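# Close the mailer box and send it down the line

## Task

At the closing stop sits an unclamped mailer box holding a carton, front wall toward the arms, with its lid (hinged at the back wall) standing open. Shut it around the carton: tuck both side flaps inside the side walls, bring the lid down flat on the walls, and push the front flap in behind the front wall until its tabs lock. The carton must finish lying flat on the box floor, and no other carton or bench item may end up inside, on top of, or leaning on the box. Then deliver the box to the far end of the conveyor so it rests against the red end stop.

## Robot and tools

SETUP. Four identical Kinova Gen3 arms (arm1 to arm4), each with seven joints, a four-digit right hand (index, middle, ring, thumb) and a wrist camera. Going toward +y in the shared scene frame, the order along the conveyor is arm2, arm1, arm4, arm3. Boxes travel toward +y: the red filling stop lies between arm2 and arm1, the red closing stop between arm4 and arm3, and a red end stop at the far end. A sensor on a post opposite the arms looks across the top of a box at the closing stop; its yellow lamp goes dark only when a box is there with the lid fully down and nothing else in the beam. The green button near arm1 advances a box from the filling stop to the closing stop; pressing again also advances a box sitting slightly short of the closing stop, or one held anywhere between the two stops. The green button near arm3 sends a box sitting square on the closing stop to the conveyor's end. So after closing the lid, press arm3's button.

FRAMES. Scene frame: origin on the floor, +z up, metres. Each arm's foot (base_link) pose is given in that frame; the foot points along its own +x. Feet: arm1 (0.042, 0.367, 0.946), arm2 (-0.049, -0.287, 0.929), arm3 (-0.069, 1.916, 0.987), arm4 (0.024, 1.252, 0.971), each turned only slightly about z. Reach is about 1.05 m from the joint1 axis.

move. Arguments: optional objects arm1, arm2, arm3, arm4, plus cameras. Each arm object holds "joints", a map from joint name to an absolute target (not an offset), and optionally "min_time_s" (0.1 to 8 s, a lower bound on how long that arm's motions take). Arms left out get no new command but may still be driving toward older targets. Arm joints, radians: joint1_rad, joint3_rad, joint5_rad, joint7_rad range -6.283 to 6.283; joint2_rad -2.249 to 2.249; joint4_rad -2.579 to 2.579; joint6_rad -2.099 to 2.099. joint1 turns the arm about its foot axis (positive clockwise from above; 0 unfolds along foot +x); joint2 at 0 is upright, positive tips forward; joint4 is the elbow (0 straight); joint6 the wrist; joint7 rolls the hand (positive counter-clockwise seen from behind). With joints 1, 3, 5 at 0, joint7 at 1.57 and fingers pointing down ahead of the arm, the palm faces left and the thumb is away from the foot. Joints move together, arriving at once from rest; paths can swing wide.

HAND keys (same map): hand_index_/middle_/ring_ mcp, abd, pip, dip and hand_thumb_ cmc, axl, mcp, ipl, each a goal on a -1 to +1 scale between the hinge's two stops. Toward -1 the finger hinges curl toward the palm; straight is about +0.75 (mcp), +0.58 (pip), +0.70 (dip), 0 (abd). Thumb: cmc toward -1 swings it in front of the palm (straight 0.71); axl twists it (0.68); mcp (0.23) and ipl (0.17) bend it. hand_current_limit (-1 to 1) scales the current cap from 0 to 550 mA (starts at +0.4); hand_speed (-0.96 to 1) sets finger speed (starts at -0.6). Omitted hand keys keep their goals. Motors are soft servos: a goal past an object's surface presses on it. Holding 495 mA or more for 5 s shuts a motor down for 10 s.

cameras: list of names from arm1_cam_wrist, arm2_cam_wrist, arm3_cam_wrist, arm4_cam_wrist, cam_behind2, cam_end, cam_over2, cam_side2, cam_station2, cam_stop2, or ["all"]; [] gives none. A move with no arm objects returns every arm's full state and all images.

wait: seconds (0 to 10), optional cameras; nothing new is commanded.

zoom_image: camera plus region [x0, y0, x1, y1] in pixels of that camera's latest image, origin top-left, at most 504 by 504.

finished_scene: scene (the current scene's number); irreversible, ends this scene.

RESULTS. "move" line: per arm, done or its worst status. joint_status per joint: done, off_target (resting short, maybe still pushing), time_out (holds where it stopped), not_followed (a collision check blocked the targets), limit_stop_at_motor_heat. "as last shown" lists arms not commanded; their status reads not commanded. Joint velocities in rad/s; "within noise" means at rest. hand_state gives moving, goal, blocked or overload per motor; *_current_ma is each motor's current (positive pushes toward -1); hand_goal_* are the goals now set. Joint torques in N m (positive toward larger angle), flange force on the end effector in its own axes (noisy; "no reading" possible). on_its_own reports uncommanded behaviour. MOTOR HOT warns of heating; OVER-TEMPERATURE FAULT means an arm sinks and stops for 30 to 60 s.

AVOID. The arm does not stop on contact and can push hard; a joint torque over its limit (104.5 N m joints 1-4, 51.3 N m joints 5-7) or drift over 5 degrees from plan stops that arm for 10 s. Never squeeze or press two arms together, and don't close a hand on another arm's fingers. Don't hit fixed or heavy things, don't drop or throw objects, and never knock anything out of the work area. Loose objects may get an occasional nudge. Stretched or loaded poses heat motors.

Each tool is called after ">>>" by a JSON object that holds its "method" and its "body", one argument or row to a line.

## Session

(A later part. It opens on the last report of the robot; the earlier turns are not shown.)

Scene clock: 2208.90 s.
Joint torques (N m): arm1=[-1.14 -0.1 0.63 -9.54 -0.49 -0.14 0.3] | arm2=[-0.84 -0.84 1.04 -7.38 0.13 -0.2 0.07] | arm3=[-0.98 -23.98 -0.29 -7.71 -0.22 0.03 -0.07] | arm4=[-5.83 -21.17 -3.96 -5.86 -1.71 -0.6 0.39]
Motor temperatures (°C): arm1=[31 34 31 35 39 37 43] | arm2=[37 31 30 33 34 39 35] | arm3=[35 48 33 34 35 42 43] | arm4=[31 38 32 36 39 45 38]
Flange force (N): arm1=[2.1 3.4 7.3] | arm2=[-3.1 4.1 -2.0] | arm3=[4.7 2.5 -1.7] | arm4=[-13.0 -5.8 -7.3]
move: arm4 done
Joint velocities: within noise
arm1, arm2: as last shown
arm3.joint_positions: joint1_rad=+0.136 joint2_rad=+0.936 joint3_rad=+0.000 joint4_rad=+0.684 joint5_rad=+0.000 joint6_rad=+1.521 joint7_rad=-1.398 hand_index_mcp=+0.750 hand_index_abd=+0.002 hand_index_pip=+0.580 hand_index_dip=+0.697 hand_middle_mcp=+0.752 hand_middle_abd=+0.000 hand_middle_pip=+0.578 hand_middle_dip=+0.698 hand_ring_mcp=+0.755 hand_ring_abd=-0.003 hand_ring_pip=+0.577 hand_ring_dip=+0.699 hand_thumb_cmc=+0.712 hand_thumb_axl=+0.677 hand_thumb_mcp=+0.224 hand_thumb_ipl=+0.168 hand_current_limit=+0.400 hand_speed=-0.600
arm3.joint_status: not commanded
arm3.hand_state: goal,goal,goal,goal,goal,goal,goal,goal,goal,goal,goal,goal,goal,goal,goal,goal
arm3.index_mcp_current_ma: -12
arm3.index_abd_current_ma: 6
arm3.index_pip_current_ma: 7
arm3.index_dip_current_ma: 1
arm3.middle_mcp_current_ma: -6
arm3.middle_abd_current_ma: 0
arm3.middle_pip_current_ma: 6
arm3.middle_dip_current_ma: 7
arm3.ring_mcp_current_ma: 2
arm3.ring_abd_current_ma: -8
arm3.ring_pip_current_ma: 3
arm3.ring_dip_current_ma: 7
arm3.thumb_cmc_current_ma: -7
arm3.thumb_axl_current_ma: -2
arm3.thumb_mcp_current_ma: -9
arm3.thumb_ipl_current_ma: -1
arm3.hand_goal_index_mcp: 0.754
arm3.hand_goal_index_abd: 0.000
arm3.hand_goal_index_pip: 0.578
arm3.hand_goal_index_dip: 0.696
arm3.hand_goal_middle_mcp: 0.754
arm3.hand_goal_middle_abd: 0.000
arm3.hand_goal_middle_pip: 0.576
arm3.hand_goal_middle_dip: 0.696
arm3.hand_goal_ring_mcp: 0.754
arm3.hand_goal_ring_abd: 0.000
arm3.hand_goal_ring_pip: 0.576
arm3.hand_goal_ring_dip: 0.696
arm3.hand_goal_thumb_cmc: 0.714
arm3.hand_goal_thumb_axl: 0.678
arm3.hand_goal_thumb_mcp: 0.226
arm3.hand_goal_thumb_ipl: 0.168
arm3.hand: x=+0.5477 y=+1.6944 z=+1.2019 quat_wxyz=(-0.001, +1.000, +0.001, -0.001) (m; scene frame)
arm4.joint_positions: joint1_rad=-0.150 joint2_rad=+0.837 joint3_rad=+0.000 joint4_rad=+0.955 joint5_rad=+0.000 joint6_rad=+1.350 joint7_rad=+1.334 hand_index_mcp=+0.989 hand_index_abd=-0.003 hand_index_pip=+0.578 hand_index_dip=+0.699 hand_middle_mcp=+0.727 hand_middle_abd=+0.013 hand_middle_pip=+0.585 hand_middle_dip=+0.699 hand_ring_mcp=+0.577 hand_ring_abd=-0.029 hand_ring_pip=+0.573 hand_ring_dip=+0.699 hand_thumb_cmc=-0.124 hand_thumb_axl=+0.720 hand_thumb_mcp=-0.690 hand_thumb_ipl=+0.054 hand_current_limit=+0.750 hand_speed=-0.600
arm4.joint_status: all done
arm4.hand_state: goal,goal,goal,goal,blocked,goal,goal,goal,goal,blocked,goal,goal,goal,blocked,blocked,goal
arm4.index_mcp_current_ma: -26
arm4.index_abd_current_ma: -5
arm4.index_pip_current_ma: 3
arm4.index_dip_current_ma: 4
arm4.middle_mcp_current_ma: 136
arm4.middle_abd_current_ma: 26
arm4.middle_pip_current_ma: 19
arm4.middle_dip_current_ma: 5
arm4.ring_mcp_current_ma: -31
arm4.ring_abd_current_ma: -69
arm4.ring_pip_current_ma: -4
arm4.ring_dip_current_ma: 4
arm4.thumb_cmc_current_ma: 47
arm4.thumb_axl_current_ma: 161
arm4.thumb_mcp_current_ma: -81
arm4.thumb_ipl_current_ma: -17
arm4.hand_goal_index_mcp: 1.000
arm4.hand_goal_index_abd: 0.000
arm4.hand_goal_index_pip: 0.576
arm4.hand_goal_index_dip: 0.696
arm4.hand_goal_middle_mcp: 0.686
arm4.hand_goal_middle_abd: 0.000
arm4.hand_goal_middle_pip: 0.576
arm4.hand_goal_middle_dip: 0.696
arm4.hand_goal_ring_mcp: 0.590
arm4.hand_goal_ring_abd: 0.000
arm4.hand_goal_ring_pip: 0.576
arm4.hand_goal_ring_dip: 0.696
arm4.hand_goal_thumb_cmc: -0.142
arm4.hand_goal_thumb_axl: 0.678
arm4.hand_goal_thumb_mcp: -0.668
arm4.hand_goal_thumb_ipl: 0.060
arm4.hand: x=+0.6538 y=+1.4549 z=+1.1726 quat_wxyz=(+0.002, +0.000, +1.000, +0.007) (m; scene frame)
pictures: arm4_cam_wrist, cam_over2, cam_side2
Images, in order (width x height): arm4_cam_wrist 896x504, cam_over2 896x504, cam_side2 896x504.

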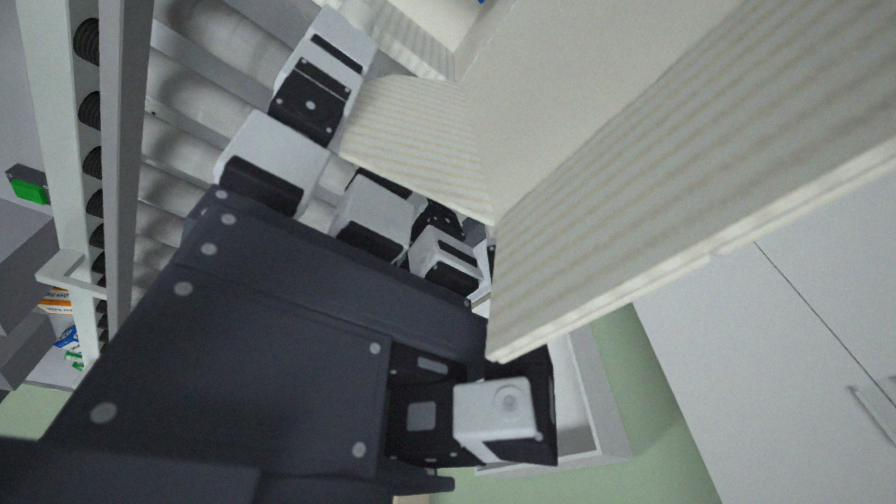

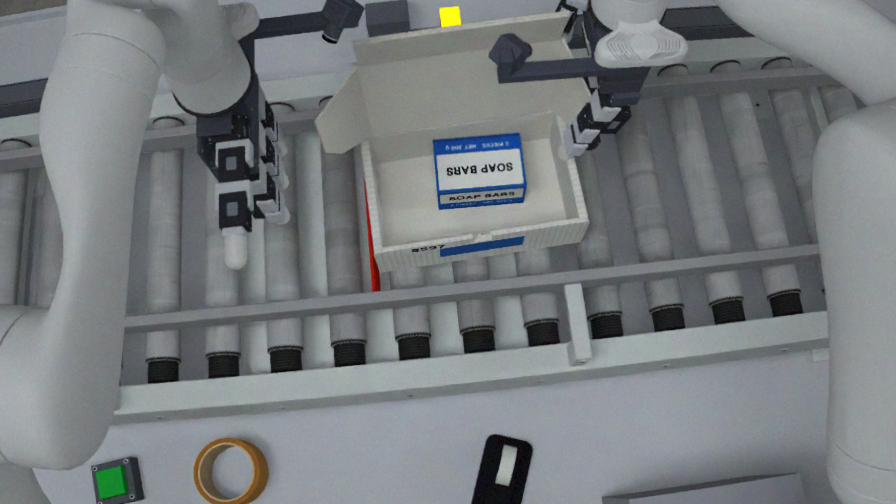

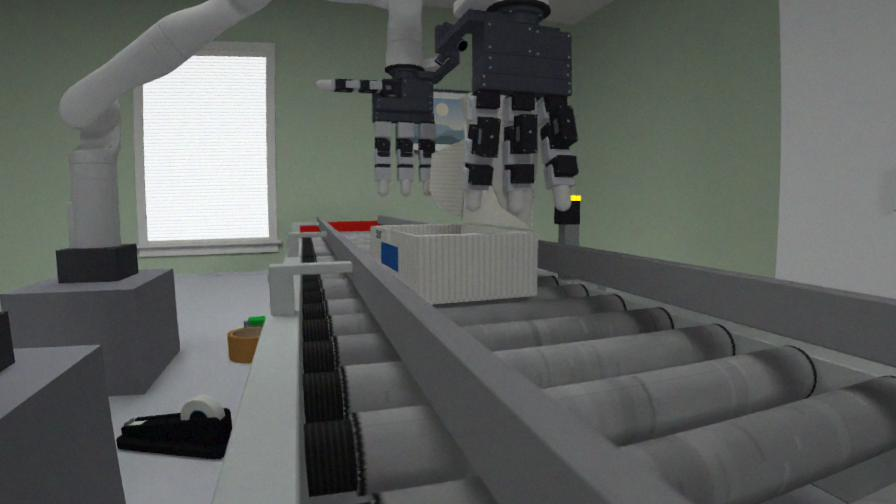

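>>> {"method": "move", "body": {
  "arm4": {"joints":{"joint1_rad":-0.1538,"joint2_rad":0.8091,"joint3_rad":0,"joint4_rad":1.0094,"joint5_rad":0,"joint6_rad":1.3231,"joint7_rad":1.3302,"hand_thumb_cmc":-0.4},"min_time_s":1.0},
  "cameras": ["cam_over2","cam_side2","arm4_cam_wrist"]
}}

>>> {"method": "zoom_image", "body": {
  "camera": "cam_over2",
  "region": [300, 0, 660, 300]
}}

>>> {"method": "zoom_image", "body": {
  "camera": "cam_side2",
  "region": [400, 60, 600, 320]
}}

Scene clock: 2232.13 s.
Joint torques (N m): arm1=[-1.16 -0.1 0.59 -9.53 -0.51 -0.15 0.28] | arm2=[-0.83 -0.81 1.1 -7.42 0.14 -0.21 0.09] | arm3=[-1.06 -23.99 -0.34 -7.72 -0.24 0.06 -0.12] | arm4=[-4.57 -22.25 -3.12 -6.18 -1.43 -0.26 0.27]
Motor temperatures (°C): arm1=[31 34 31 35 39 37 43] | arm2=[37 31 30 33 34 39 35] | arm3=[35 48 33 34 35 42 43] | arm4=[31 38 32 36 39 45 38]
Flange force (N): arm1=[2.1 3.2 7.2] | arm2=[-3.0 4.4 -1.8] | arm3=[4.5 2.7 -1.5] | arm4=[-13.1 -4.0 -4.6]
move: arm4 off_target
Joint velocities: within noise
arm1, arm2, arm3: as last shown
arm4.joint_positions: joint1_rad=-0.154 joint2_rad=+0.809 joint3_rad=+0.000 joint4_rad=+1.009 joint5_rad=+0.000 joint6_rad=+1.323 joint7_rad=+1.330 hand_index_mcp=+0.989 hand_index_abd=-0.003 hand_index_pip=+0.578 hand_index_dip=+0.699 hand_middle_mcp=+0.732 hand_middle_abd=+0.024 hand_middle_pip=+0.598 hand_middle_dip=+0.699 hand_ring_mcp=+0.592 hand_ring_abd=-0.031 hand_ring_pip=+0.573 hand_ring_dip=+0.699 hand_thumb_cmc=-0.349 hand_thumb_axl=+0.734 hand_thumb_mcp=-0.680 hand_thumb_ipl=+0.054 hand_current_limit=+0.750 hand_speed=-0.600
arm4.joint_status: hand_thumb_cmc off_target (ended at -0.349, target -0.400); the others done
arm4.hand_state: goal,goal,goal,goal,blocked,blocked,blocked,goal,goal,blocked,goal,goal,blocked,blocked,goal,goal
arm4.index_mcp_current_ma: -26
arm4.index_abd_current_ma: -5
arm4.index_pip_current_ma: 3
arm4.index_dip_current_ma: 4
arm4.middle_mcp_current_ma: 156
arm4.middle_abd_current_ma: 54
arm4.middle_pip_current_ma: 57
arm4.middle_dip_current_ma: 5
arm4.ring_mcp_current_ma: 2
arm4.ring_abd_current_ma: -75
arm4.ring_pip_current_ma: -4
arm4.ring_dip_current_ma: 4
arm4.thumb_cmc_current_ma: 166
arm4.thumb_axl_current_ma: 231
arm4.thumb_mcp_current_ma: -37
arm4.thumb_ipl_current_ma: -16
arm4.hand_goal_index_mcp: 1.000
arm4.hand_goal_index_abd: 0.000
arm4.hand_goal_index_pip: 0.576
arm4.hand_goal_index_dip: 0.696
arm4.hand_goal_middle_mcp: 0.686
arm4.hand_goal_middle_abd: 0.000
arm4.hand_goal_middle_pip: 0.576
arm4.hand_goal_middle_dip: 0.696
arm4.hand_goal_ring_mcp: 0.590
arm4.hand_goal_ring_abd: 0.000
arm4.hand_goal_ring_pip: 0.576
arm4.hand_goal_ring_dip: 0.696
arm4.hand_goal_thumb_cmc: -0.400
arm4.hand_goal_thumb_axl: 0.678
arm4.hand_goal_thumb_mcp: -0.668
arm4.hand_goal_thumb_ipl: 0.060
arm4.hand: x=+0.6437 y=+1.4550 z=+1.1727 quat_wxyz=(+0.002, +0.000, +1.000, +0.007) (m; scene frame)
pictures: arm4_cam_wrist, cam_over2, cam_side2
Images, in order (width x height): arm4_cam_wrist 896x504, cam_over2 896x504, cam_side2 896x504.

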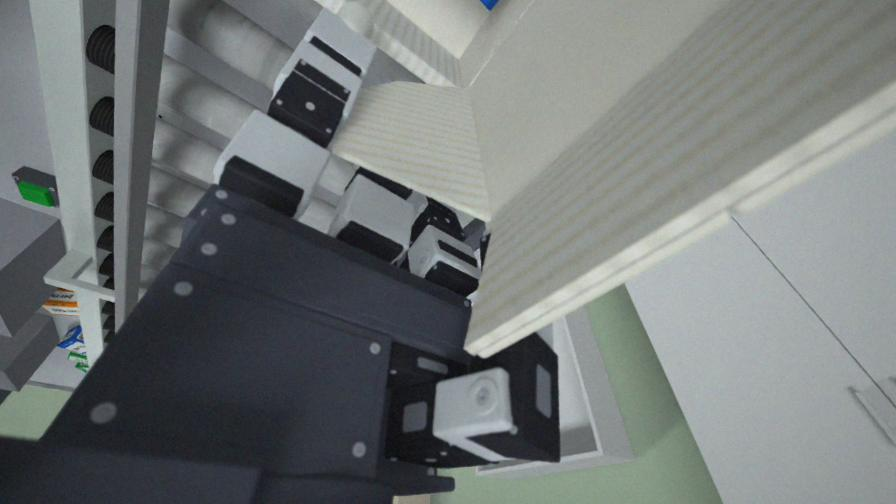

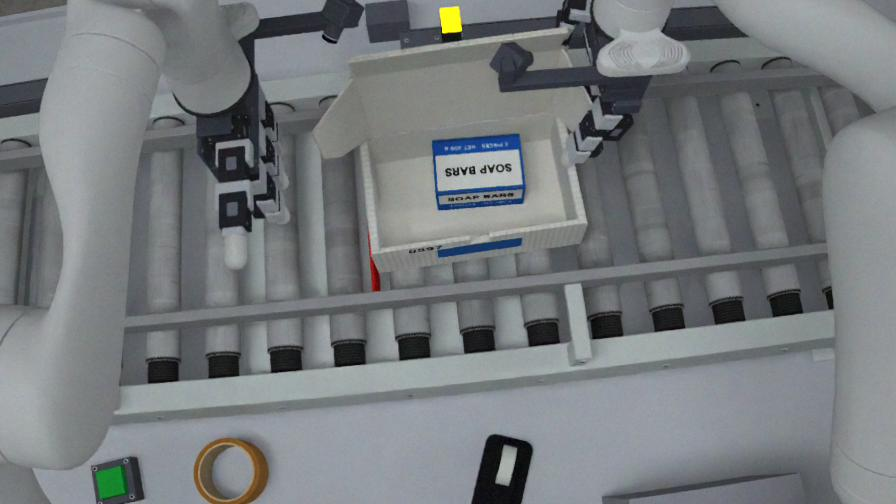

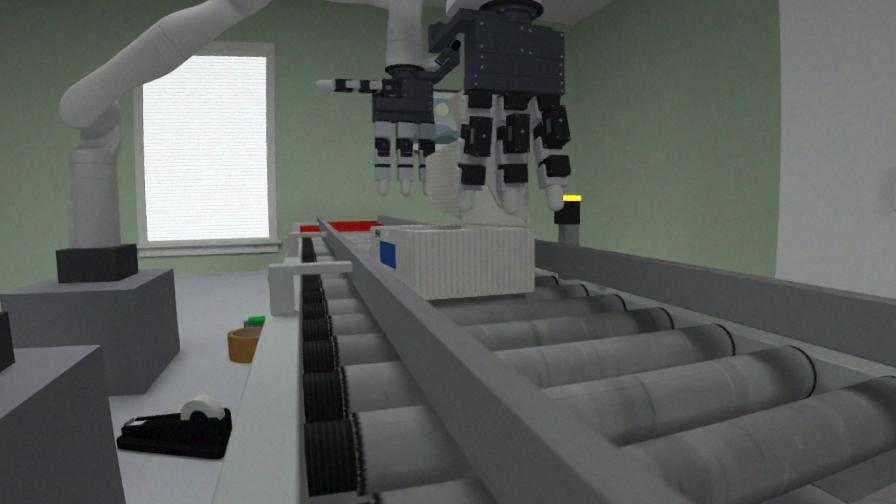

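Scaled by 1.400 from the camera's 896x504 image, which has a finer 1280x720 frame.

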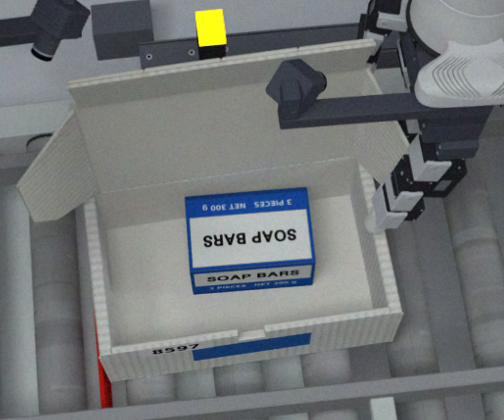

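Scaled by 1.938 from the camera's 896x504 image, which has a finer 1280x720 frame.

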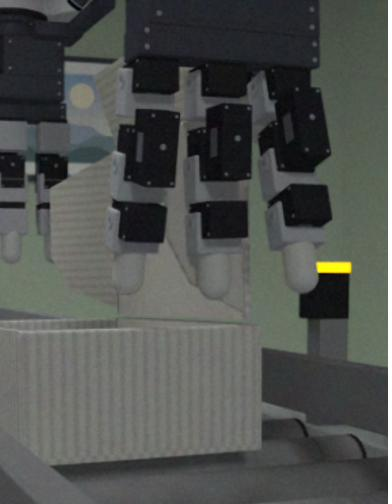

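>>> {"method": "move", "body": {
  "arm4": {"joints":{"joint1_rad":-0.1883,"joint2_rad":0.6337,"joint3_rad":0,"joint4_rad":1.3752,"joint5_rad":0.0577,"joint6_rad":0.9655,"joint7_rad":1.2668,"hand_thumb_cmc":-0.5,"hand_ring_mcp":0.5},"min_time_s":2.0},
  "cameras": ["cam_over2","cam_side2","cam_station2","arm4_cam_wrist"]
}}

>>> {"method": "zoom_image", "body": {
  "camera": "cam_over2",
  "region": [300, 0, 660, 300]
}}

>>> {"method": "zoom_image", "body": {
  "camera": "cam_side2",
  "region": [400, 60, 600, 320]
}}

>>> {"method": "zoom_image", "body": {
  "camera": "cam_station2",
  "region": [300, 60, 700, 380]
}}

Scene clock: 2250.67 s.
Joint torques (N m): arm1=[-1.15 -0.11 0.62 -9.53 -0.52 -0.15 0.32] | arm2=[-0.84 -0.82 1.07 -7.41 0.15 -0.22 0.12] | arm3=[-0.99 -23.95 -0.38 -7.72 -0.23 0.05 -0.06] | arm4=[-3.03 -21.1 -2.12 -6.87 -0.63 -0.88 0.13]
Motor temperatures (°C): arm1=[31 34 31 35 39 37 43] | arm2=[37 31 30 33 34 39 35] | arm3=[35 48 33 34 35 42 43] | arm4=[31 38 32 36 39 45 38]
Flange force (N): arm1=[2.1 3.4 7.2] | arm2=[-3.1 4.4 -1.9] | arm3=[4.4 2.5 -1.6] | arm4=[-10.3 -2.3 0.3]
move: arm4 off_target
Joint velocities: within noise
arm1, arm2, arm3: as last shown
arm4.joint_positions: joint1_rad=-0.188 joint2_rad=+0.634 joint3_rad=+0.000 joint4_rad=+1.375 joint5_rad=+0.058 joint6_rad=+0.966 joint7_rad=+1.267 hand_index_mcp=+0.989 hand_index_abd=-0.003 hand_index_pip=+0.578 hand_index_dip=+0.699 hand_middle_mcp=+0.732 hand_middle_abd=+0.024 hand_middle_pip=+0.598 hand_middle_dip=+0.701 hand_ring_mcp=+0.521 hand_ring_abd=-0.028 hand_ring_pip=+0.574 hand_ring_dip=+0.699 hand_thumb_cmc=-0.451 hand_thumb_axl=+0.746 hand_thumb_mcp=-0.658 hand_thumb_ipl=+0.062 hand_current_limit=+0.750 hand_speed=-0.600
arm4.joint_status: hand_ring_mcp off_target (ended at +0.521, target +0.500); hand_thumb_cmc off_target (ended at -0.451, target -0.500); the others done
arm4.hand_state: goal,goal,goal,goal,blocked,blocked,blocked,goal,blocked,blocked,goal,goal,blocked,blocked,goal,goal
arm4.index_mcp_current_ma: -26
arm4.index_abd_current_ma: -5
arm4.index_pip_current_ma: 3
arm4.index_dip_current_ma: 4
arm4.middle_mcp_current_ma: 156
arm4.middle_abd_current_ma: 54
arm4.middle_pip_current_ma: 57
arm4.middle_dip_current_ma: 8
arm4.ring_mcp_current_ma: 58
arm4.ring_abd_current_ma: -65
arm4.ring_pip_current_ma: -4
arm4.ring_dip_current_ma: 4
arm4.thumb_cmc_current_ma: 159
arm4.thumb_axl_current_ma: 296
arm4.thumb_mcp_current_ma: 30
arm4.thumb_ipl_current_ma: 6
arm4.hand_goal_index_mcp: 1.000
arm4.hand_goal_index_abd: 0.000
arm4.hand_goal_index_pip: 0.576
arm4.hand_goal_index_dip: 0.696
arm4.hand_goal_middle_mcp: 0.686
arm4.hand_goal_middle_abd: 0.000
arm4.hand_goal_middle_pip: 0.576
arm4.hand_goal_middle_dip: 0.696
arm4.hand_goal_ring_mcp: 0.500
arm4.hand_goal_ring_abd: 0.000
arm4.hand_goal_ring_pip: 0.576
arm4.hand_goal_ring_dip: 0.696
arm4.hand_goal_thumb_cmc: -0.500
arm4.hand_goal_thumb_axl: 0.678
arm4.hand_goal_thumb_mcp: -0.668
arm4.hand_goal_thumb_ipl: 0.060
arm4.hand: x=+0.6186 y=+1.4549 z=+1.1735 quat_wxyz=(+0.089, +0.001, +0.996, +0.007) (m; scene frame)
pictures: arm4_cam_wrist, cam_over2, cam_side2, cam_station2
Images, in order (width x height): arm4_cam_wrist 896x504, cam_over2 896x504, cam_side2 896x504, cam_station2 896x504.

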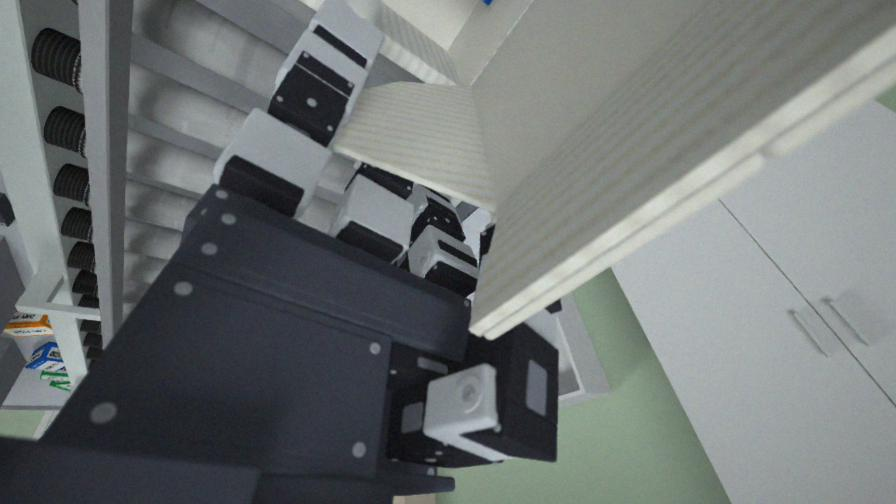

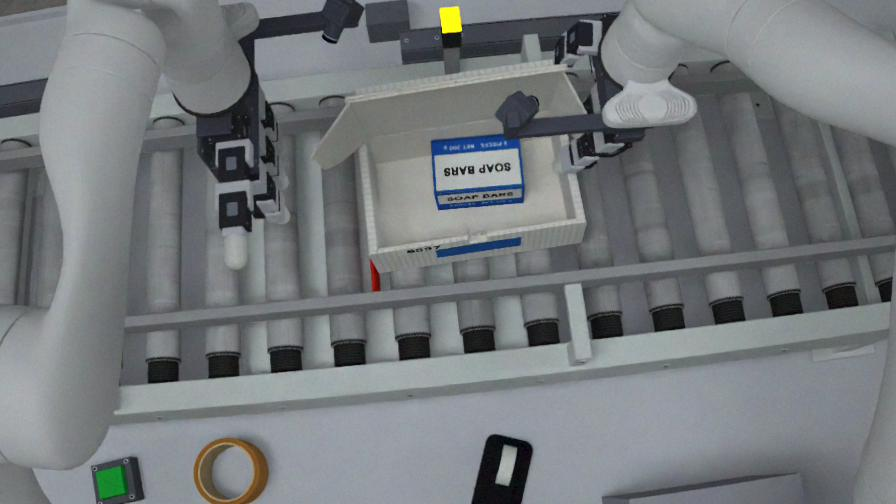

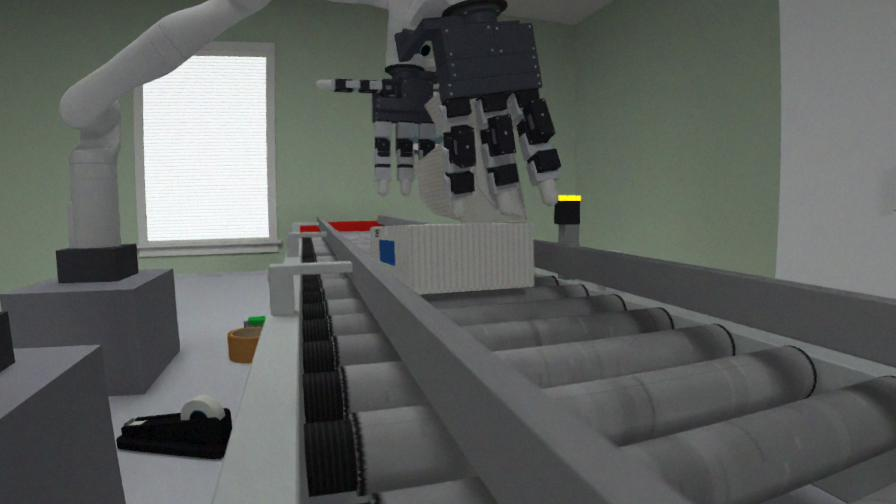

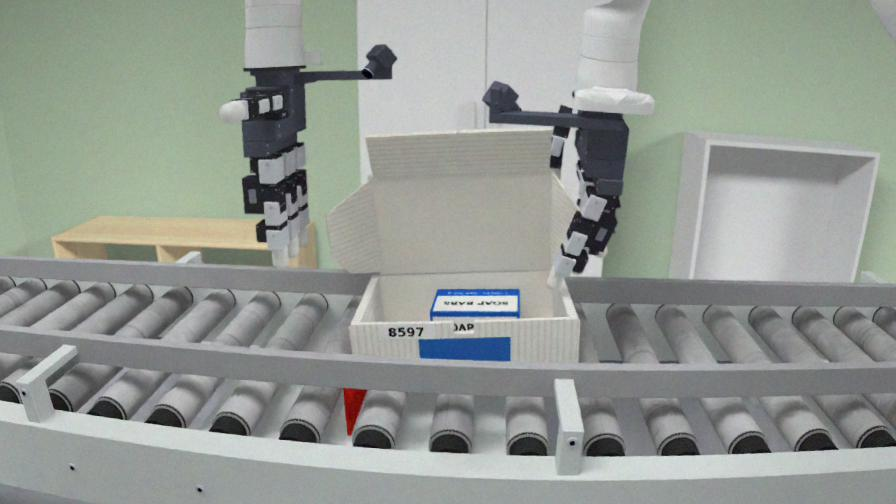

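Scaled by 1.400 from the camera's 896x504 image, which has a finer 1280x720 frame.

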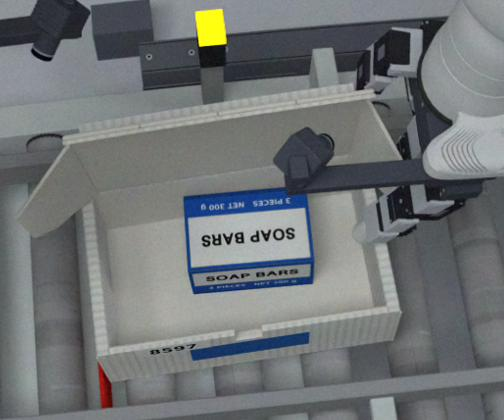

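Scaled by 1.938 from the camera's 896x504 image, which has a finer 1280x720 frame.

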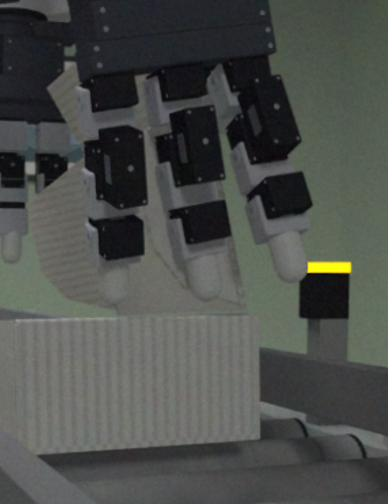

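Scaled by 1.260 from the camera's 896x504 image, which has a finer 1280x720 frame.

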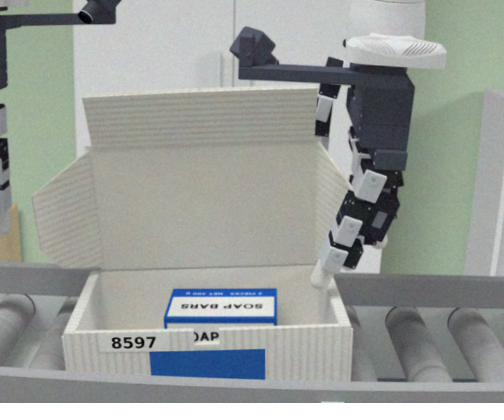

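>>> {"method": "move", "body": {
  "arm4": {"joints":{"hand_ring_mcp":0.34,"hand_middle_mcp":0.62}},
  "cameras": ["cam_over2","cam_side2","cam_station2","arm4_cam_wrist"]
}}

>>> {"method": "zoom_image", "body": {
  "camera": "cam_over2",
  "region": [300, 0, 660, 300]
}}

>>> {"method": "zoom_image", "body": {
  "camera": "cam_station2",
  "region": [460, 100, 660, 340]
}}

Scene clock: 2261.27 s.
Joint torques (N m): arm1=[-1.15 -0.08 0.62 -9.54 -0.5 -0.16 0.3] | arm2=[-0.79 -0.85 1.1 -7.4 0.15 -0.21 0.09] | arm3=[-1.08 -24.05 -0.29 -7.78 -0.22 0.1 -0.16] | arm4=[-3.76 -20.69 -2.79 -7.21 -0.85 -1.34 0.22]
Motor temperatures (°C): arm1=[31 34 31 35 39 37 43] | arm2=[37 31 30 33 34 39 35] | arm3=[35 48 33 34 35 42 43] | arm4=[31 39 32 36 39 45 38]
Flange force (N): arm1=[2.1 3.4 7.2] | arm2=[-3.1 4.4 -1.9] | arm3=[4.1 2.7 -1.2] | arm4=[-9.4 -3.7 -0.9]
move: arm4 off_target
Joint velocities: within noise
arm1, arm2, arm3: as last shown
arm4.joint_positions: joint1_rad=-0.188 joint2_rad=+0.634 joint3_rad=+0.000 joint4_rad=+1.375 joint5_rad=+0.058 joint6_rad=+0.966 joint7_rad=+1.267 hand_index_mcp=+0.989 hand_index_abd=-0.003 hand_index_pip=+0.578 hand_index_dip=+0.699 hand_middle_mcp=+0.705 hand_middle_abd=+0.022 hand_middle_pip=+0.598 hand_middle_dip=+0.702 hand_ring_mcp=+0.389 hand_ring_abd=-0.028 hand_ring_pip=+0.574 hand_ring_dip=+0.699 hand_thumb_cmc=-0.451 hand_thumb_axl=+0.750 hand_thumb_mcp=-0.652 hand_thumb_ipl=+0.064 hand_current_limit=+0.750 hand_speed=-0.600
arm4.joint_status: hand_middle_mcp off_target (ended at +0.705, target +0.620); hand_ring_mcp off_target (ended at +0.389, target +0.340)
arm4.hand_state: goal,goal,goal,goal,blocked,blocked,blocked,goal,blocked,blocked,goal,goal,blocked,blocked,goal,goal
arm4.index_mcp_current_ma: -26
arm4.index_abd_current_ma: -5
arm4.index_pip_current_ma: 3
arm4.index_dip_current_ma: 4
arm4.middle_mcp_current_ma: 330
arm4.middle_abd_current_ma: 50
arm4.middle_pip_current_ma: 58
arm4.middle_dip_current_ma: 12
arm4.ring_mcp_current_ma: 166
arm4.ring_abd_current_ma: -65
arm4.ring_pip_current_ma: -4
arm4.ring_dip_current_ma: 4
arm4.thumb_cmc_current_ma: 158
arm4.thumb_axl_current_ma: 317
arm4.thumb_mcp_current_ma: 53
arm4.thumb_ipl_current_ma: 9
arm4.hand_goal_index_mcp: 1.000
arm4.hand_goal_index_abd: 0.000
arm4.hand_goal_index_pip: 0.576
arm4.hand_goal_index_dip: 0.696
arm4.hand_goal_middle_mcp: 0.620
arm4.hand_goal_middle_abd: 0.000
arm4.hand_goal_middle_pip: 0.576
arm4.hand_goal_middle_dip: 0.696
arm4.hand_goal_ring_mcp: 0.340
arm4.hand_goal_ring_abd: 0.000
arm4.hand_goal_ring_pip: 0.576
arm4.hand_goal_ring_dip: 0.696
arm4.hand_goal_thumb_cmc: -0.500
arm4.hand_goal_thumb_axl: 0.678
arm4.hand_goal_thumb_mcp: -0.668
arm4.hand_goal_thumb_ipl: 0.060
arm4.hand: x=+0.6186 y=+1.4549 z=+1.1735 quat_wxyz=(+0.089, +0.001, +0.996, +0.007) (m; scene frame)
pictures: arm4_cam_wrist, cam_over2, cam_side2, cam_station2
Images, in order (width x height): arm4_cam_wrist 896x504, cam_over2 896x504, cam_side2 896x504, cam_station2 896x504.

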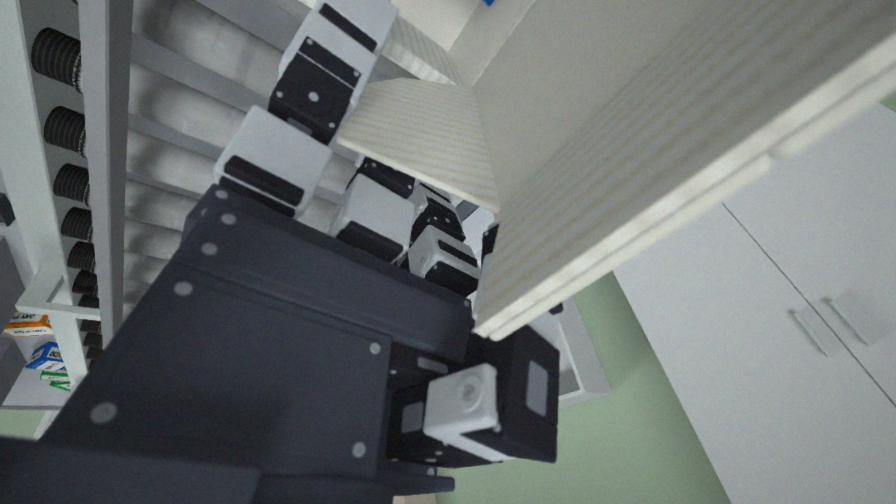

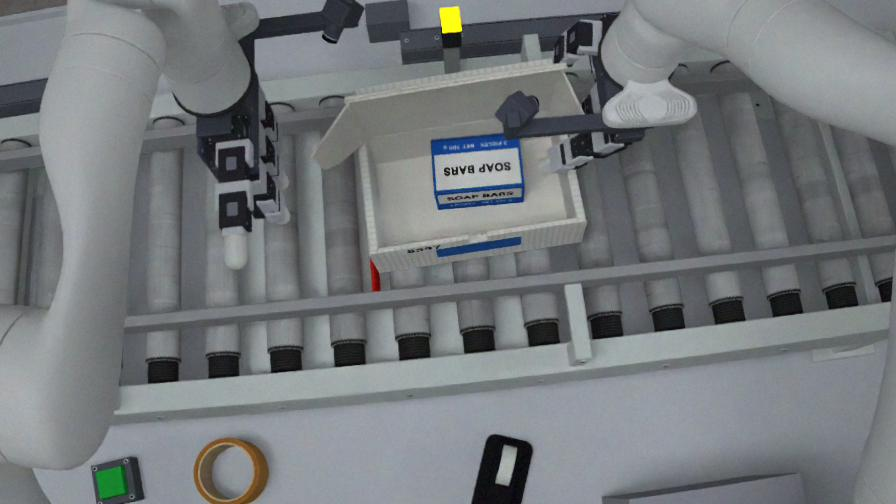

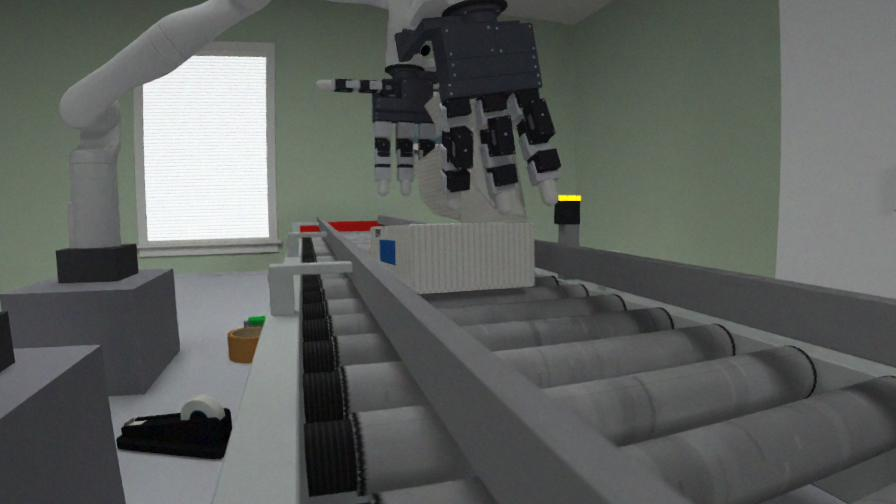

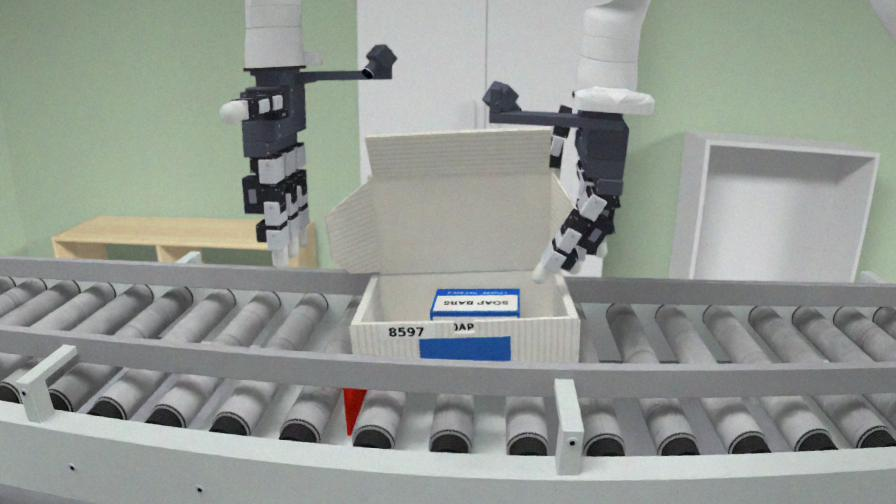

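Scaled by 1.400 from the camera's 896x504 image, which has a finer 1280x720 frame.

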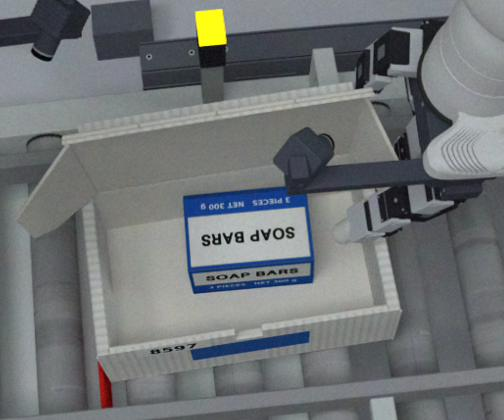

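Scaled by 2.100 from the camera's 896x504 image, which has a finer 1280x720 frame.

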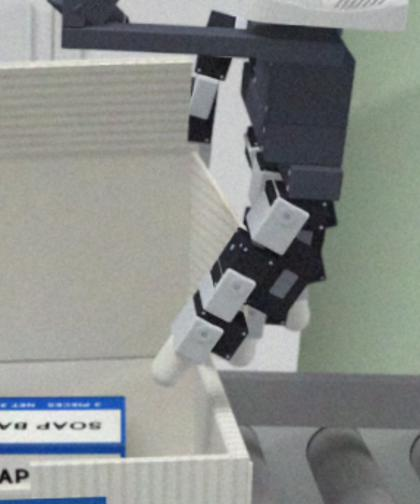

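>>> {"method": "move", "body": {
  "arm4": {"joints":{"hand_ring_mcp":1.0,"hand_ring_abd":-0.25}}
}}

>>> {"method": "move", "body": {
  "arm4": {"joints":{"hand_ring_abd":0.13}}
}}

>>> {"method": "move", "body": {
  "arm4": {"joints":{"hand_ring_mcp":0.6}},
  "cameras": ["cam_over2","cam_side2","cam_station2"]
}}

>>> {"method": "zoom_image", "body": {
  "camera": "cam_side2",
  "region": [400, 60, 600, 320]
}}

>>> {"method": "zoom_image", "body": {
  "camera": "cam_station2",
  "region": [460, 100, 660, 340]
}}

Scene clock: 2287.67 s.
Joint torques (N m): arm1=[-1.1 -0.13 0.64 -9.54 -0.51 -0.14 0.32] | arm2=[-0.83 -0.84 1.07 -7.44 0.15 -0.22 0.12] | arm3=[-1.11 -24.01 -0.33 -7.58 -0.22 0.06 -0.1] | arm4=[-3.34 -20.4 -2.31 -6.53 -0.65 -0.8 0.22]
Motor temperatures (°C): arm1=[31 34 31 35 39 37 43] | arm2=[37 31 30 33 34 39 35] | arm3=[35 48 33 34 35 42 43] | arm4=[31 38 32 36 39 45 38]
Flange force (N): arm1=[2.0 3.4 7.3] | arm2=[-3.1 4.4 -1.8] | arm3=[5.6 3.0 -1.9] | arm4=[-10.4 -2.8 -0.7]
move: arm4 done
Joint velocities: within noise
arm1.joint_positions: joint1_rad=-0.800 joint2_rad=-0.375 joint3_rad=-0.093 joint4_rad=+1.476 joint5_rad=-0.024 joint6_rad=+1.941 joint7_rad=+1.786 hand_index_mcp=+0.753 hand_index_abd=+0.000 hand_index_pip=+0.577 hand_index_dip=+0.696 hand_middle_mcp=+0.753 hand_middle_abd=+0.000 hand_middle_pip=+0.577 hand_middle_dip=+0.696 hand_ring_mcp=+0.753 hand_ring_abd=+0.000 hand_ring_pip=+0.577 hand_ring_dip=+0.696 hand_thumb_cmc=+0.714 hand_thumb_axl=+0.677 hand_thumb_mcp=+0.224 hand_thumb_ipl=+0.168 hand_current_limit=+0.400 hand_speed=-0.600
arm1.joint_status: not commanded
arm1.hand_state: goal,goal,goal,goal,goal,goal,goal,goal,goal,goal,goal,goal,goal,goal,goal,goal
arm1.index_mcp_current_ma: -2
arm1.index_abd_current_ma: 0
arm1.index_pip_current_ma: 2
arm1.index_dip_current_ma: 0
arm1.middle_mcp_current_ma: -2
arm1.middle_abd_current_ma: 0
arm1.middle_pip_current_ma: 2
arm1.middle_dip_current_ma: 0
arm1.ring_mcp_current_ma: -2
arm1.ring_abd_current_ma: 0
arm1.ring_pip_current_ma: 2
arm1.ring_dip_current_ma: 0
arm1.thumb_cmc_current_ma: 1
arm1.thumb_axl_current_ma: -2
arm1.thumb_mcp_current_ma: -9
arm1.thumb_ipl_current_ma: -1
arm1.hand_goal_index_mcp: 0.754
arm1.hand_goal_index_abd: 0.000
arm1.hand_goal_index_pip: 0.576
arm1.hand_goal_index_dip: 0.696
arm1.hand_goal_middle_mcp: 0.754
arm1.hand_goal_middle_abd: 0.000
arm1.hand_goal_middle_pip: 0.576
arm1.hand_goal_middle_dip: 0.696
arm1.hand_goal_ring_mcp: 0.754
arm1.hand_goal_ring_abd: 0.000
arm1.hand_goal_ring_pip: 0.576
arm1.hand_goal_ring_dip: 0.696
arm1.hand_goal_thumb_cmc: 0.714
arm1.hand_goal_thumb_axl: 0.678
arm1.hand_goal_thumb_mcp: 0.226
arm1.hand_goal_thumb_ipl: 0.168
arm1.hand: x=+0.0719 y=+0.5348 z=+1.4659 quat_wxyz=(+0.048, -0.562, +0.826, +0.020) (m; scene frame)
arm2.joint_positions: joint1_rad=+0.131 joint2_rad=-0.418 joint3_rad=-0.038 joint4_rad=+1.515 joint5_rad=-0.067 joint6_rad=+1.958 joint7_rad=+1.639 hand_index_mcp=+0.753 hand_index_abd=+0.000 hand_index_pip=+0.577 hand_index_dip=+0.696 hand_middle_mcp=+0.753 hand_middle_abd=+0.000 hand_middle_pip=+0.577 hand_middle_dip=+0.696 hand_ring_mcp=+0.753 hand_ring_abd=+0.000 hand_ring_pip=+0.577 hand_ring_dip=+0.696 hand_thumb_cmc=+0.714 hand_thumb_axl=+0.677 hand_thumb_mcp=+0.224 hand_thumb_ipl=+0.168 hand_current_limit=+0.400 hand_speed=-0.600
arm2.joint_status: not commanded
arm2.hand_state: goal,goal,goal,goal,goal,overload,goal,goal,goal,goal,goal,goal,goal,goal,goal,goal
arm2.index_mcp_current_ma: -2
arm2.index_abd_current_ma: 0
arm2.index_pip_current_ma: 2
arm2.index_dip_current_ma: 0
arm2.middle_mcp_current_ma: -2
arm2.middle_abd_current_ma: 0
arm2.middle_pip_current_ma: 2
arm2.middle_dip_current_ma: 0
arm2.ring_mcp_current_ma: -2
arm2.ring_abd_current_ma: 0
arm2.ring_pip_current_ma: 2
arm2.ring_dip_current_ma: 0
arm2.thumb_cmc_current_ma: 1
arm2.thumb_axl_current_ma: -2
arm2.thumb_mcp_current_ma: -8
arm2.thumb_ipl_current_ma: -1
arm2.hand_goal_index_mcp: 0.754
arm2.hand_goal_index_abd: 0.000
arm2.hand_goal_index_pip: 0.576
arm2.hand_goal_index_dip: 0.696
arm2.hand_goal_middle_mcp: 0.754
arm2.hand_goal_middle_abd: 0.000
arm2.hand_goal_middle_pip: 0.576
arm2.hand_goal_middle_dip: 0.696
arm2.hand_goal_ring_mcp: 0.754
arm2.hand_goal_ring_abd: 0.000
arm2.hand_goal_ring_pip: 0.576
arm2.hand_goal_ring_dip: 0.696
arm2.hand_goal_thumb_cmc: 0.714
arm2.hand_goal_thumb_axl: 0.678
arm2.hand_goal_thumb_mcp: 0.226
arm2.hand_goal_thumb_ipl: 0.168
arm2.hand: x=+0.1135 y=-0.2342 z=+1.4473 quat_wxyz=(+0.046, +0.053, +0.997, +0.017) (m; scene frame)
arm3: as last shown
arm4.joint_positions: joint1_rad=-0.188 joint2_rad=+0.634 joint3_rad=+0.000 joint4_rad=+1.375 joint5_rad=+0.058 joint6_rad=+0.965 joint7_rad=+1.267 hand_index_mcp=+0.989 hand_index_abd=-0.003 hand_index_pip=+0.578 hand_index_dip=+0.699 hand_middle_mcp=+0.664 hand_middle_abd=+0.002 hand_middle_pip=+0.601 hand_middle_dip=+0.707 hand_ring_mcp=+0.990 hand_ring_abd=-0.246 hand_ring_pip=+0.574 hand_ring_dip=+0.699 hand_thumb_cmc=-0.499 hand_thumb_axl=+0.687 hand_thumb_mcp=-0.681 hand_thumb_ipl=+0.058 hand_current_limit=+0.750 hand_speed=-0.600
arm4.joint_status: all done
arm4.hand_state: goal,goal,goal,goal,blocked,goal,blocked,goal,goal,goal,goal,goal,goal,goal,goal,goal
arm4.index_mcp_current_ma: -25
arm4.index_abd_current_ma: -5
arm4.index_pip_current_ma: 3
arm4.index_dip_current_ma: 4
arm4.middle_mcp_current_ma: 147
arm4.middle_abd_current_ma: 3
arm4.middle_pip_current_ma: 68
arm4.middle_dip_current_ma: 26
arm4.ring_mcp_current_ma: -23
arm4.ring_abd_current_ma: 6
arm4.ring_pip_current_ma: -2
arm4.ring_dip_current_ma: 4
arm4.thumb_cmc_current_ma: 1
arm4.thumb_axl_current_ma: 25
arm4.thumb_mcp_current_ma: -40
arm4.thumb_ipl_current_ma: -4
arm4.hand_goal_index_mcp: 1.000
arm4.hand_goal_index_abd: 0.000
arm4.hand_goal_index_pip: 0.576
arm4.hand_goal_index_dip: 0.696
arm4.hand_goal_middle_mcp: 0.620
arm4.hand_goal_middle_abd: 0.000
arm4.hand_goal_middle_pip: 0.576
arm4.hand_goal_middle_dip: 0.696
arm4.hand_goal_ring_mcp: 1.000
arm4.hand_goal_ring_abd: -0.250
arm4.hand_goal_ring_pip: 0.576
arm4.hand_goal_ring_dip: 0.696
arm4.hand_goal_thumb_cmc: -0.500
arm4.hand_goal_thumb_axl: 0.678
arm4.hand_goal_thumb_mcp: -0.668
arm4.hand_goal_thumb_ipl: 0.060
arm4.on_its_own: hand_middle_mcp moved -0.041 toward your old target +0.620; hand_thumb_cmc moved -0.048 to your old target -0.500
arm4.hand: x=+0.6186 y=+1.4550 z=+1.1735 quat_wxyz=(+0.089, +0.001, +0.996, +0.007) (m; scene frame)
pictures: none

Scene clock: 2288.37 s.
Joint torques (N m): arm1=[-1.15 -0.08 0.62 -9.54 -0.52 -0.15 0.32] | arm2=[-0.79 -0.85 1.03 -7.4 0.14 -0.21 0.08] | arm3=[-1.02 -23.89 -0.37 -7.69 -0.2 0.03 -0.11] | arm4=[-3.25 -20.38 -2.25 -6.39 -0.62 -0.81 0.17]
Motor temperatures (°C): arm1=[31 34 31 35 39 37 43] | arm2=[37 31 30 33 34 39 35] | arm3=[35 48 33 34 35 42 43] | arm4=[31 38 32 36 39 45 38]
Flange force (N): arm1=[2.1 3.4 7.3] | arm2=[-3.1 4.1 -2.0] | arm3=[4.5 2.6 -1.7] | arm4=[-10.9 -2.6 -0.9]
move: arm4 done
Joint velocities: within noise
arm1, arm2, arm3: as last shown
arm4.joint_positions: joint1_rad=-0.188 joint2_rad=+0.634 joint3_rad=+0.000 joint4_rad=+1.375 joint5_rad=+0.058 joint6_rad=+0.966 joint7_rad=+1.267 hand_index_mcp=+0.989 hand_index_abd=-0.003 hand_index_pip=+0.578 hand_index_dip=+0.699 hand_middle_mcp=+0.664 hand_middle_abd=+0.002 hand_middle_pip=+0.601 hand_middle_dip=+0.707 hand_ring_mcp=+0.990 hand_ring_abd=+0.124 hand_ring_pip=+0.574 hand_ring_dip=+0.699 hand_thumb_cmc=-0.499 hand_thumb_axl=+0.687 hand_thumb_mcp=-0.681 hand_thumb_ipl=+0.058 hand_current_limit=+0.750 hand_speed=-0.600
arm4.joint_status: all done
arm4.hand_state: goal,goal,goal,goal,blocked,goal,blocked,goal,goal,goal,goal,goal,goal,goal,goal,goal
arm4.index_mcp_current_ma: -25
arm4.index_abd_current_ma: -5
arm4.index_pip_current_ma: 3
arm4.index_dip_current_ma: 4
arm4.middle_mcp_current_ma: 147
arm4.middle_abd_current_ma: 3
arm4.middle_pip_current_ma: 68
arm4.middle_dip_current_ma: 26
arm4.ring_mcp_current_ma: -23
arm4.ring_abd_current_ma: -10
arm4.ring_pip_current_ma: -2
arm4.ring_dip_current_ma: 4
arm4.thumb_cmc_current_ma: 1
arm4.thumb_axl_current_ma: 25
arm4.thumb_mcp_current_ma: -40
arm4.thumb_ipl_current_ma: -4
arm4.hand_goal_index_mcp: 1.000
arm4.hand_goal_index_abd: 0.000
arm4.hand_goal_index_pip: 0.576
arm4.hand_goal_index_dip: 0.696
arm4.hand_goal_middle_mcp: 0.620
arm4.hand_goal_middle_abd: 0.000
arm4.hand_goal_middle_pip: 0.576
arm4.hand_goal_middle_dip: 0.696
arm4.hand_goal_ring_mcp: 1.000
arm4.hand_goal_ring_abd: 0.130
arm4.hand_goal_ring_pip: 0.576
arm4.hand_goal_ring_dip: 0.696
arm4.hand_goal_thumb_cmc: -0.500
arm4.hand_goal_thumb_axl: 0.678
arm4.hand_goal_thumb_mcp: -0.668
arm4.hand_goal_thumb_ipl: 0.060
arm4.hand: x=+0.6186 y=+1.4550 z=+1.1735 quat_wxyz=(+0.089, +0.001, +0.996, +0.007) (m; scene frame)
pictures: none

Scene clock: 2289.10 s.
Joint torques (N m): arm1=[-1.14 -0.1 0.57 -9.51 -0.51 -0.15 0.33] | arm2=[-0.82 -0.84 1.08 -7.4 0.16 -0.19 0.11] | arm3=[-1.07 -24.03 -0.39 -7.64 -0.2 0.02 -0.12] | arm4=[-3.29 -20.6 -2.26 -6.6 -0.68 -0.96 0.12]
Motor temperatures (°C): arm1=[31 34 31 35 39 37 43] | arm2=[37 31 30 33 34 39 35] | arm3=[35 48 33 34 35 42 43] | arm4=[31 38 32 36 39 45 38]
Flange force (N): arm1=[2.1 3.3 7.1] | arm2=[-3.1 4.4 -1.9] | arm3=[5.4 2.9 -1.9] | arm4=[-10.8 -2.8 -0.7]
move: arm4 off_target
Joint velocities: within noise
arm1, arm2, arm3: as last shown
arm4.joint_positions: joint1_rad=-0.188 joint2_rad=+0.634 joint3_rad=+0.000 joint4_rad=+1.375 joint5_rad=+0.058 joint6_rad=+0.966 joint7_rad=+1.267 hand_index_mcp=+0.989 hand_index_abd=-0.003 hand_index_pip=+0.578 hand_index_dip=+0.699 hand_middle_mcp=+0.636 hand_middle_abd=+0.002 hand_middle_pip=+0.587 hand_middle_dip=+0.704 hand_ring_mcp=+0.649 hand_ring_abd=+0.123 hand_ring_pip=+0.587 hand_ring_dip=+0.700 hand_thumb_cmc=-0.499 hand_thumb_axl=+0.687 hand_thumb_mcp=-0.681 hand_thumb_ipl=+0.058 hand_current_limit=+0.750 hand_speed=-0.600
arm4.joint_status: hand_ring_mcp off_target (ended at +0.649, target +0.600)
arm4.hand_state: goal,goal,goal,goal,goal,goal,goal,goal,blocked,goal,goal,goal,goal,goal,goal,goal
arm4.index_mcp_current_ma: -25
arm4.index_abd_current_ma: -5
arm4.index_pip_current_ma: 3
arm4.index_dip_current_ma: 4
arm4.middle_mcp_current_ma: 41
arm4.middle_abd_current_ma: 2
arm4.middle_pip_current_ma: 24
arm4.middle_dip_current_ma: 16
arm4.ring_mcp_current_ma: 167
arm4.ring_abd_current_ma: -13
arm4.ring_pip_current_ma: 26
arm4.ring_dip_current_ma: 7
arm4.thumb_cmc_current_ma: 1
arm4.thumb_axl_current_ma: 25
arm4.thumb_mcp_current_ma: -40
arm4.thumb_ipl_current_ma: -4
arm4.hand_goal_index_mcp: 1.000
arm4.hand_goal_index_abd: 0.000
arm4.hand_goal_index_pip: 0.576
arm4.hand_goal_index_dip: 0.696
arm4.hand_goal_middle_mcp: 0.620
arm4.hand_goal_middle_abd: 0.000
arm4.hand_goal_middle_pip: 0.576
arm4.hand_goal_middle_dip: 0.696
arm4.hand_goal_ring_mcp: 0.600
arm4.hand_goal_ring_abd: 0.130
arm4.hand_goal_ring_pip: 0.576
arm4.hand_goal_ring_dip: 0.696
arm4.hand_goal_thumb_cmc: -0.500
arm4.hand_goal_thumb_axl: 0.678
arm4.hand_goal_thumb_mcp: -0.668
arm4.hand_goal_thumb_ipl: 0.060
arm4.on_its_own: hand_middle_mcp moved -0.028 to your old target +0.620
arm4.hand: x=+0.6186 y=+1.4549 z=+1.1735 quat_wxyz=(+0.089, +0.001, +0.996, +0.007) (m; scene frame)
pictures: cam_over2, cam_side2, cam_station2
Images, in order (width x height): cam_over2 896x504, cam_side2 896x504, cam_station2 896x504.

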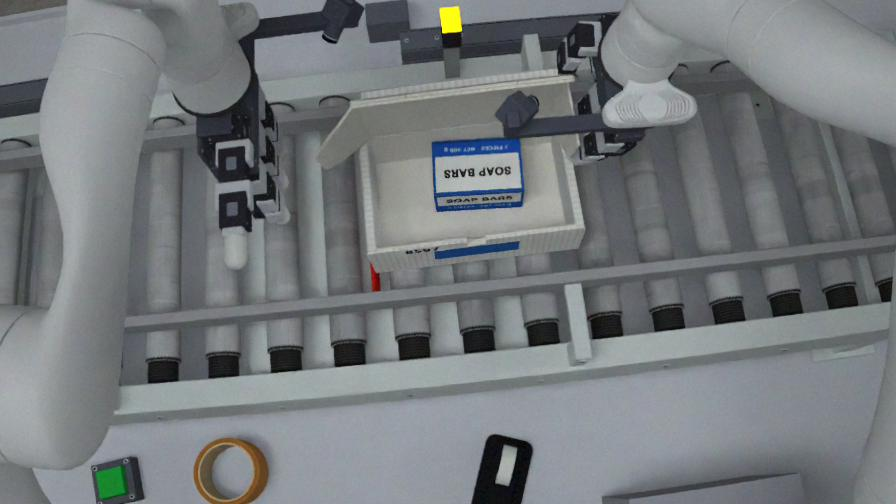

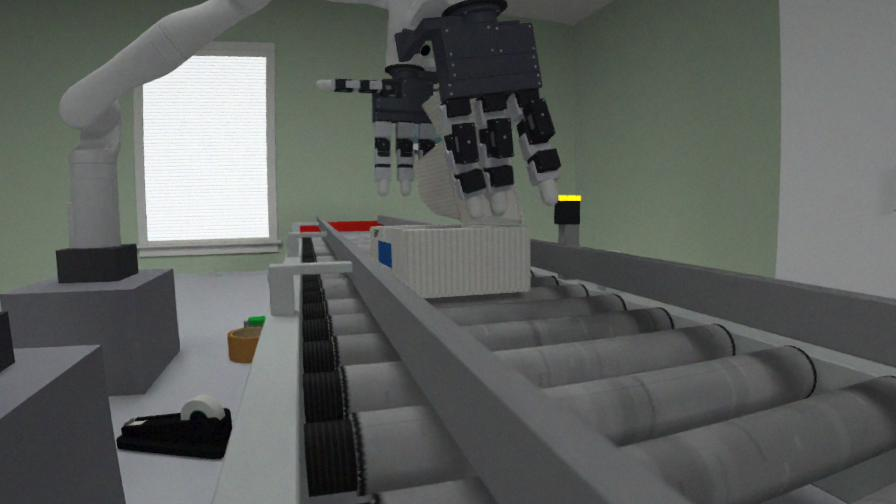

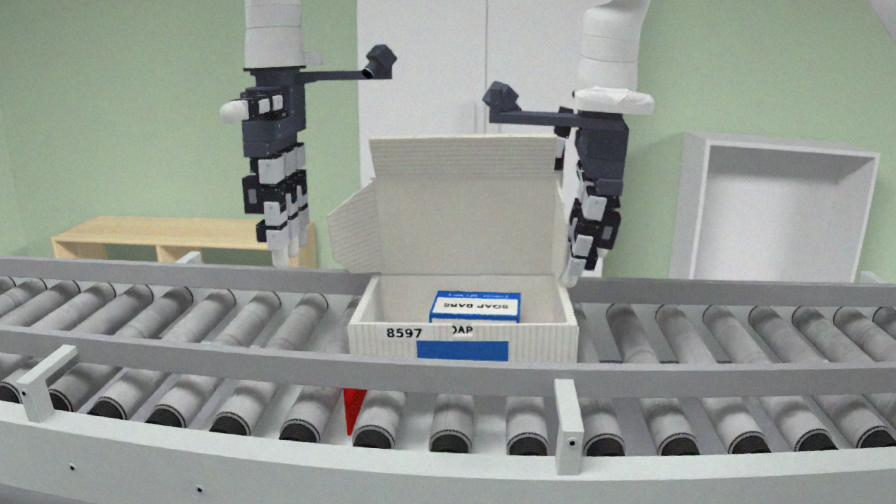

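Scaled by 1.938 from the camera's 896x504 image, which has a finer 1280x720 frame.

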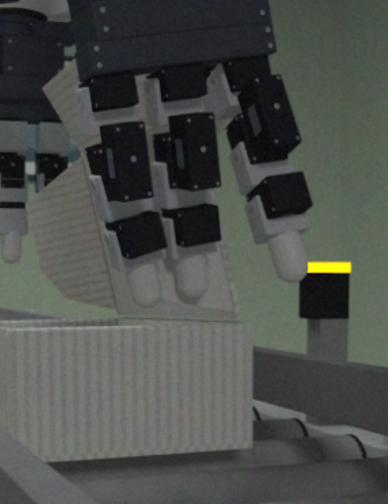

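Scaled by 2.100 from the camera's 896x504 image, which has a finer 1280x720 frame.

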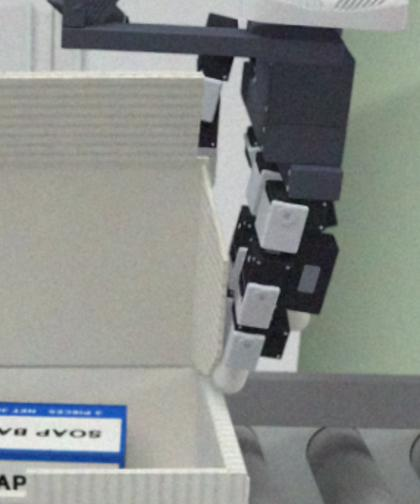

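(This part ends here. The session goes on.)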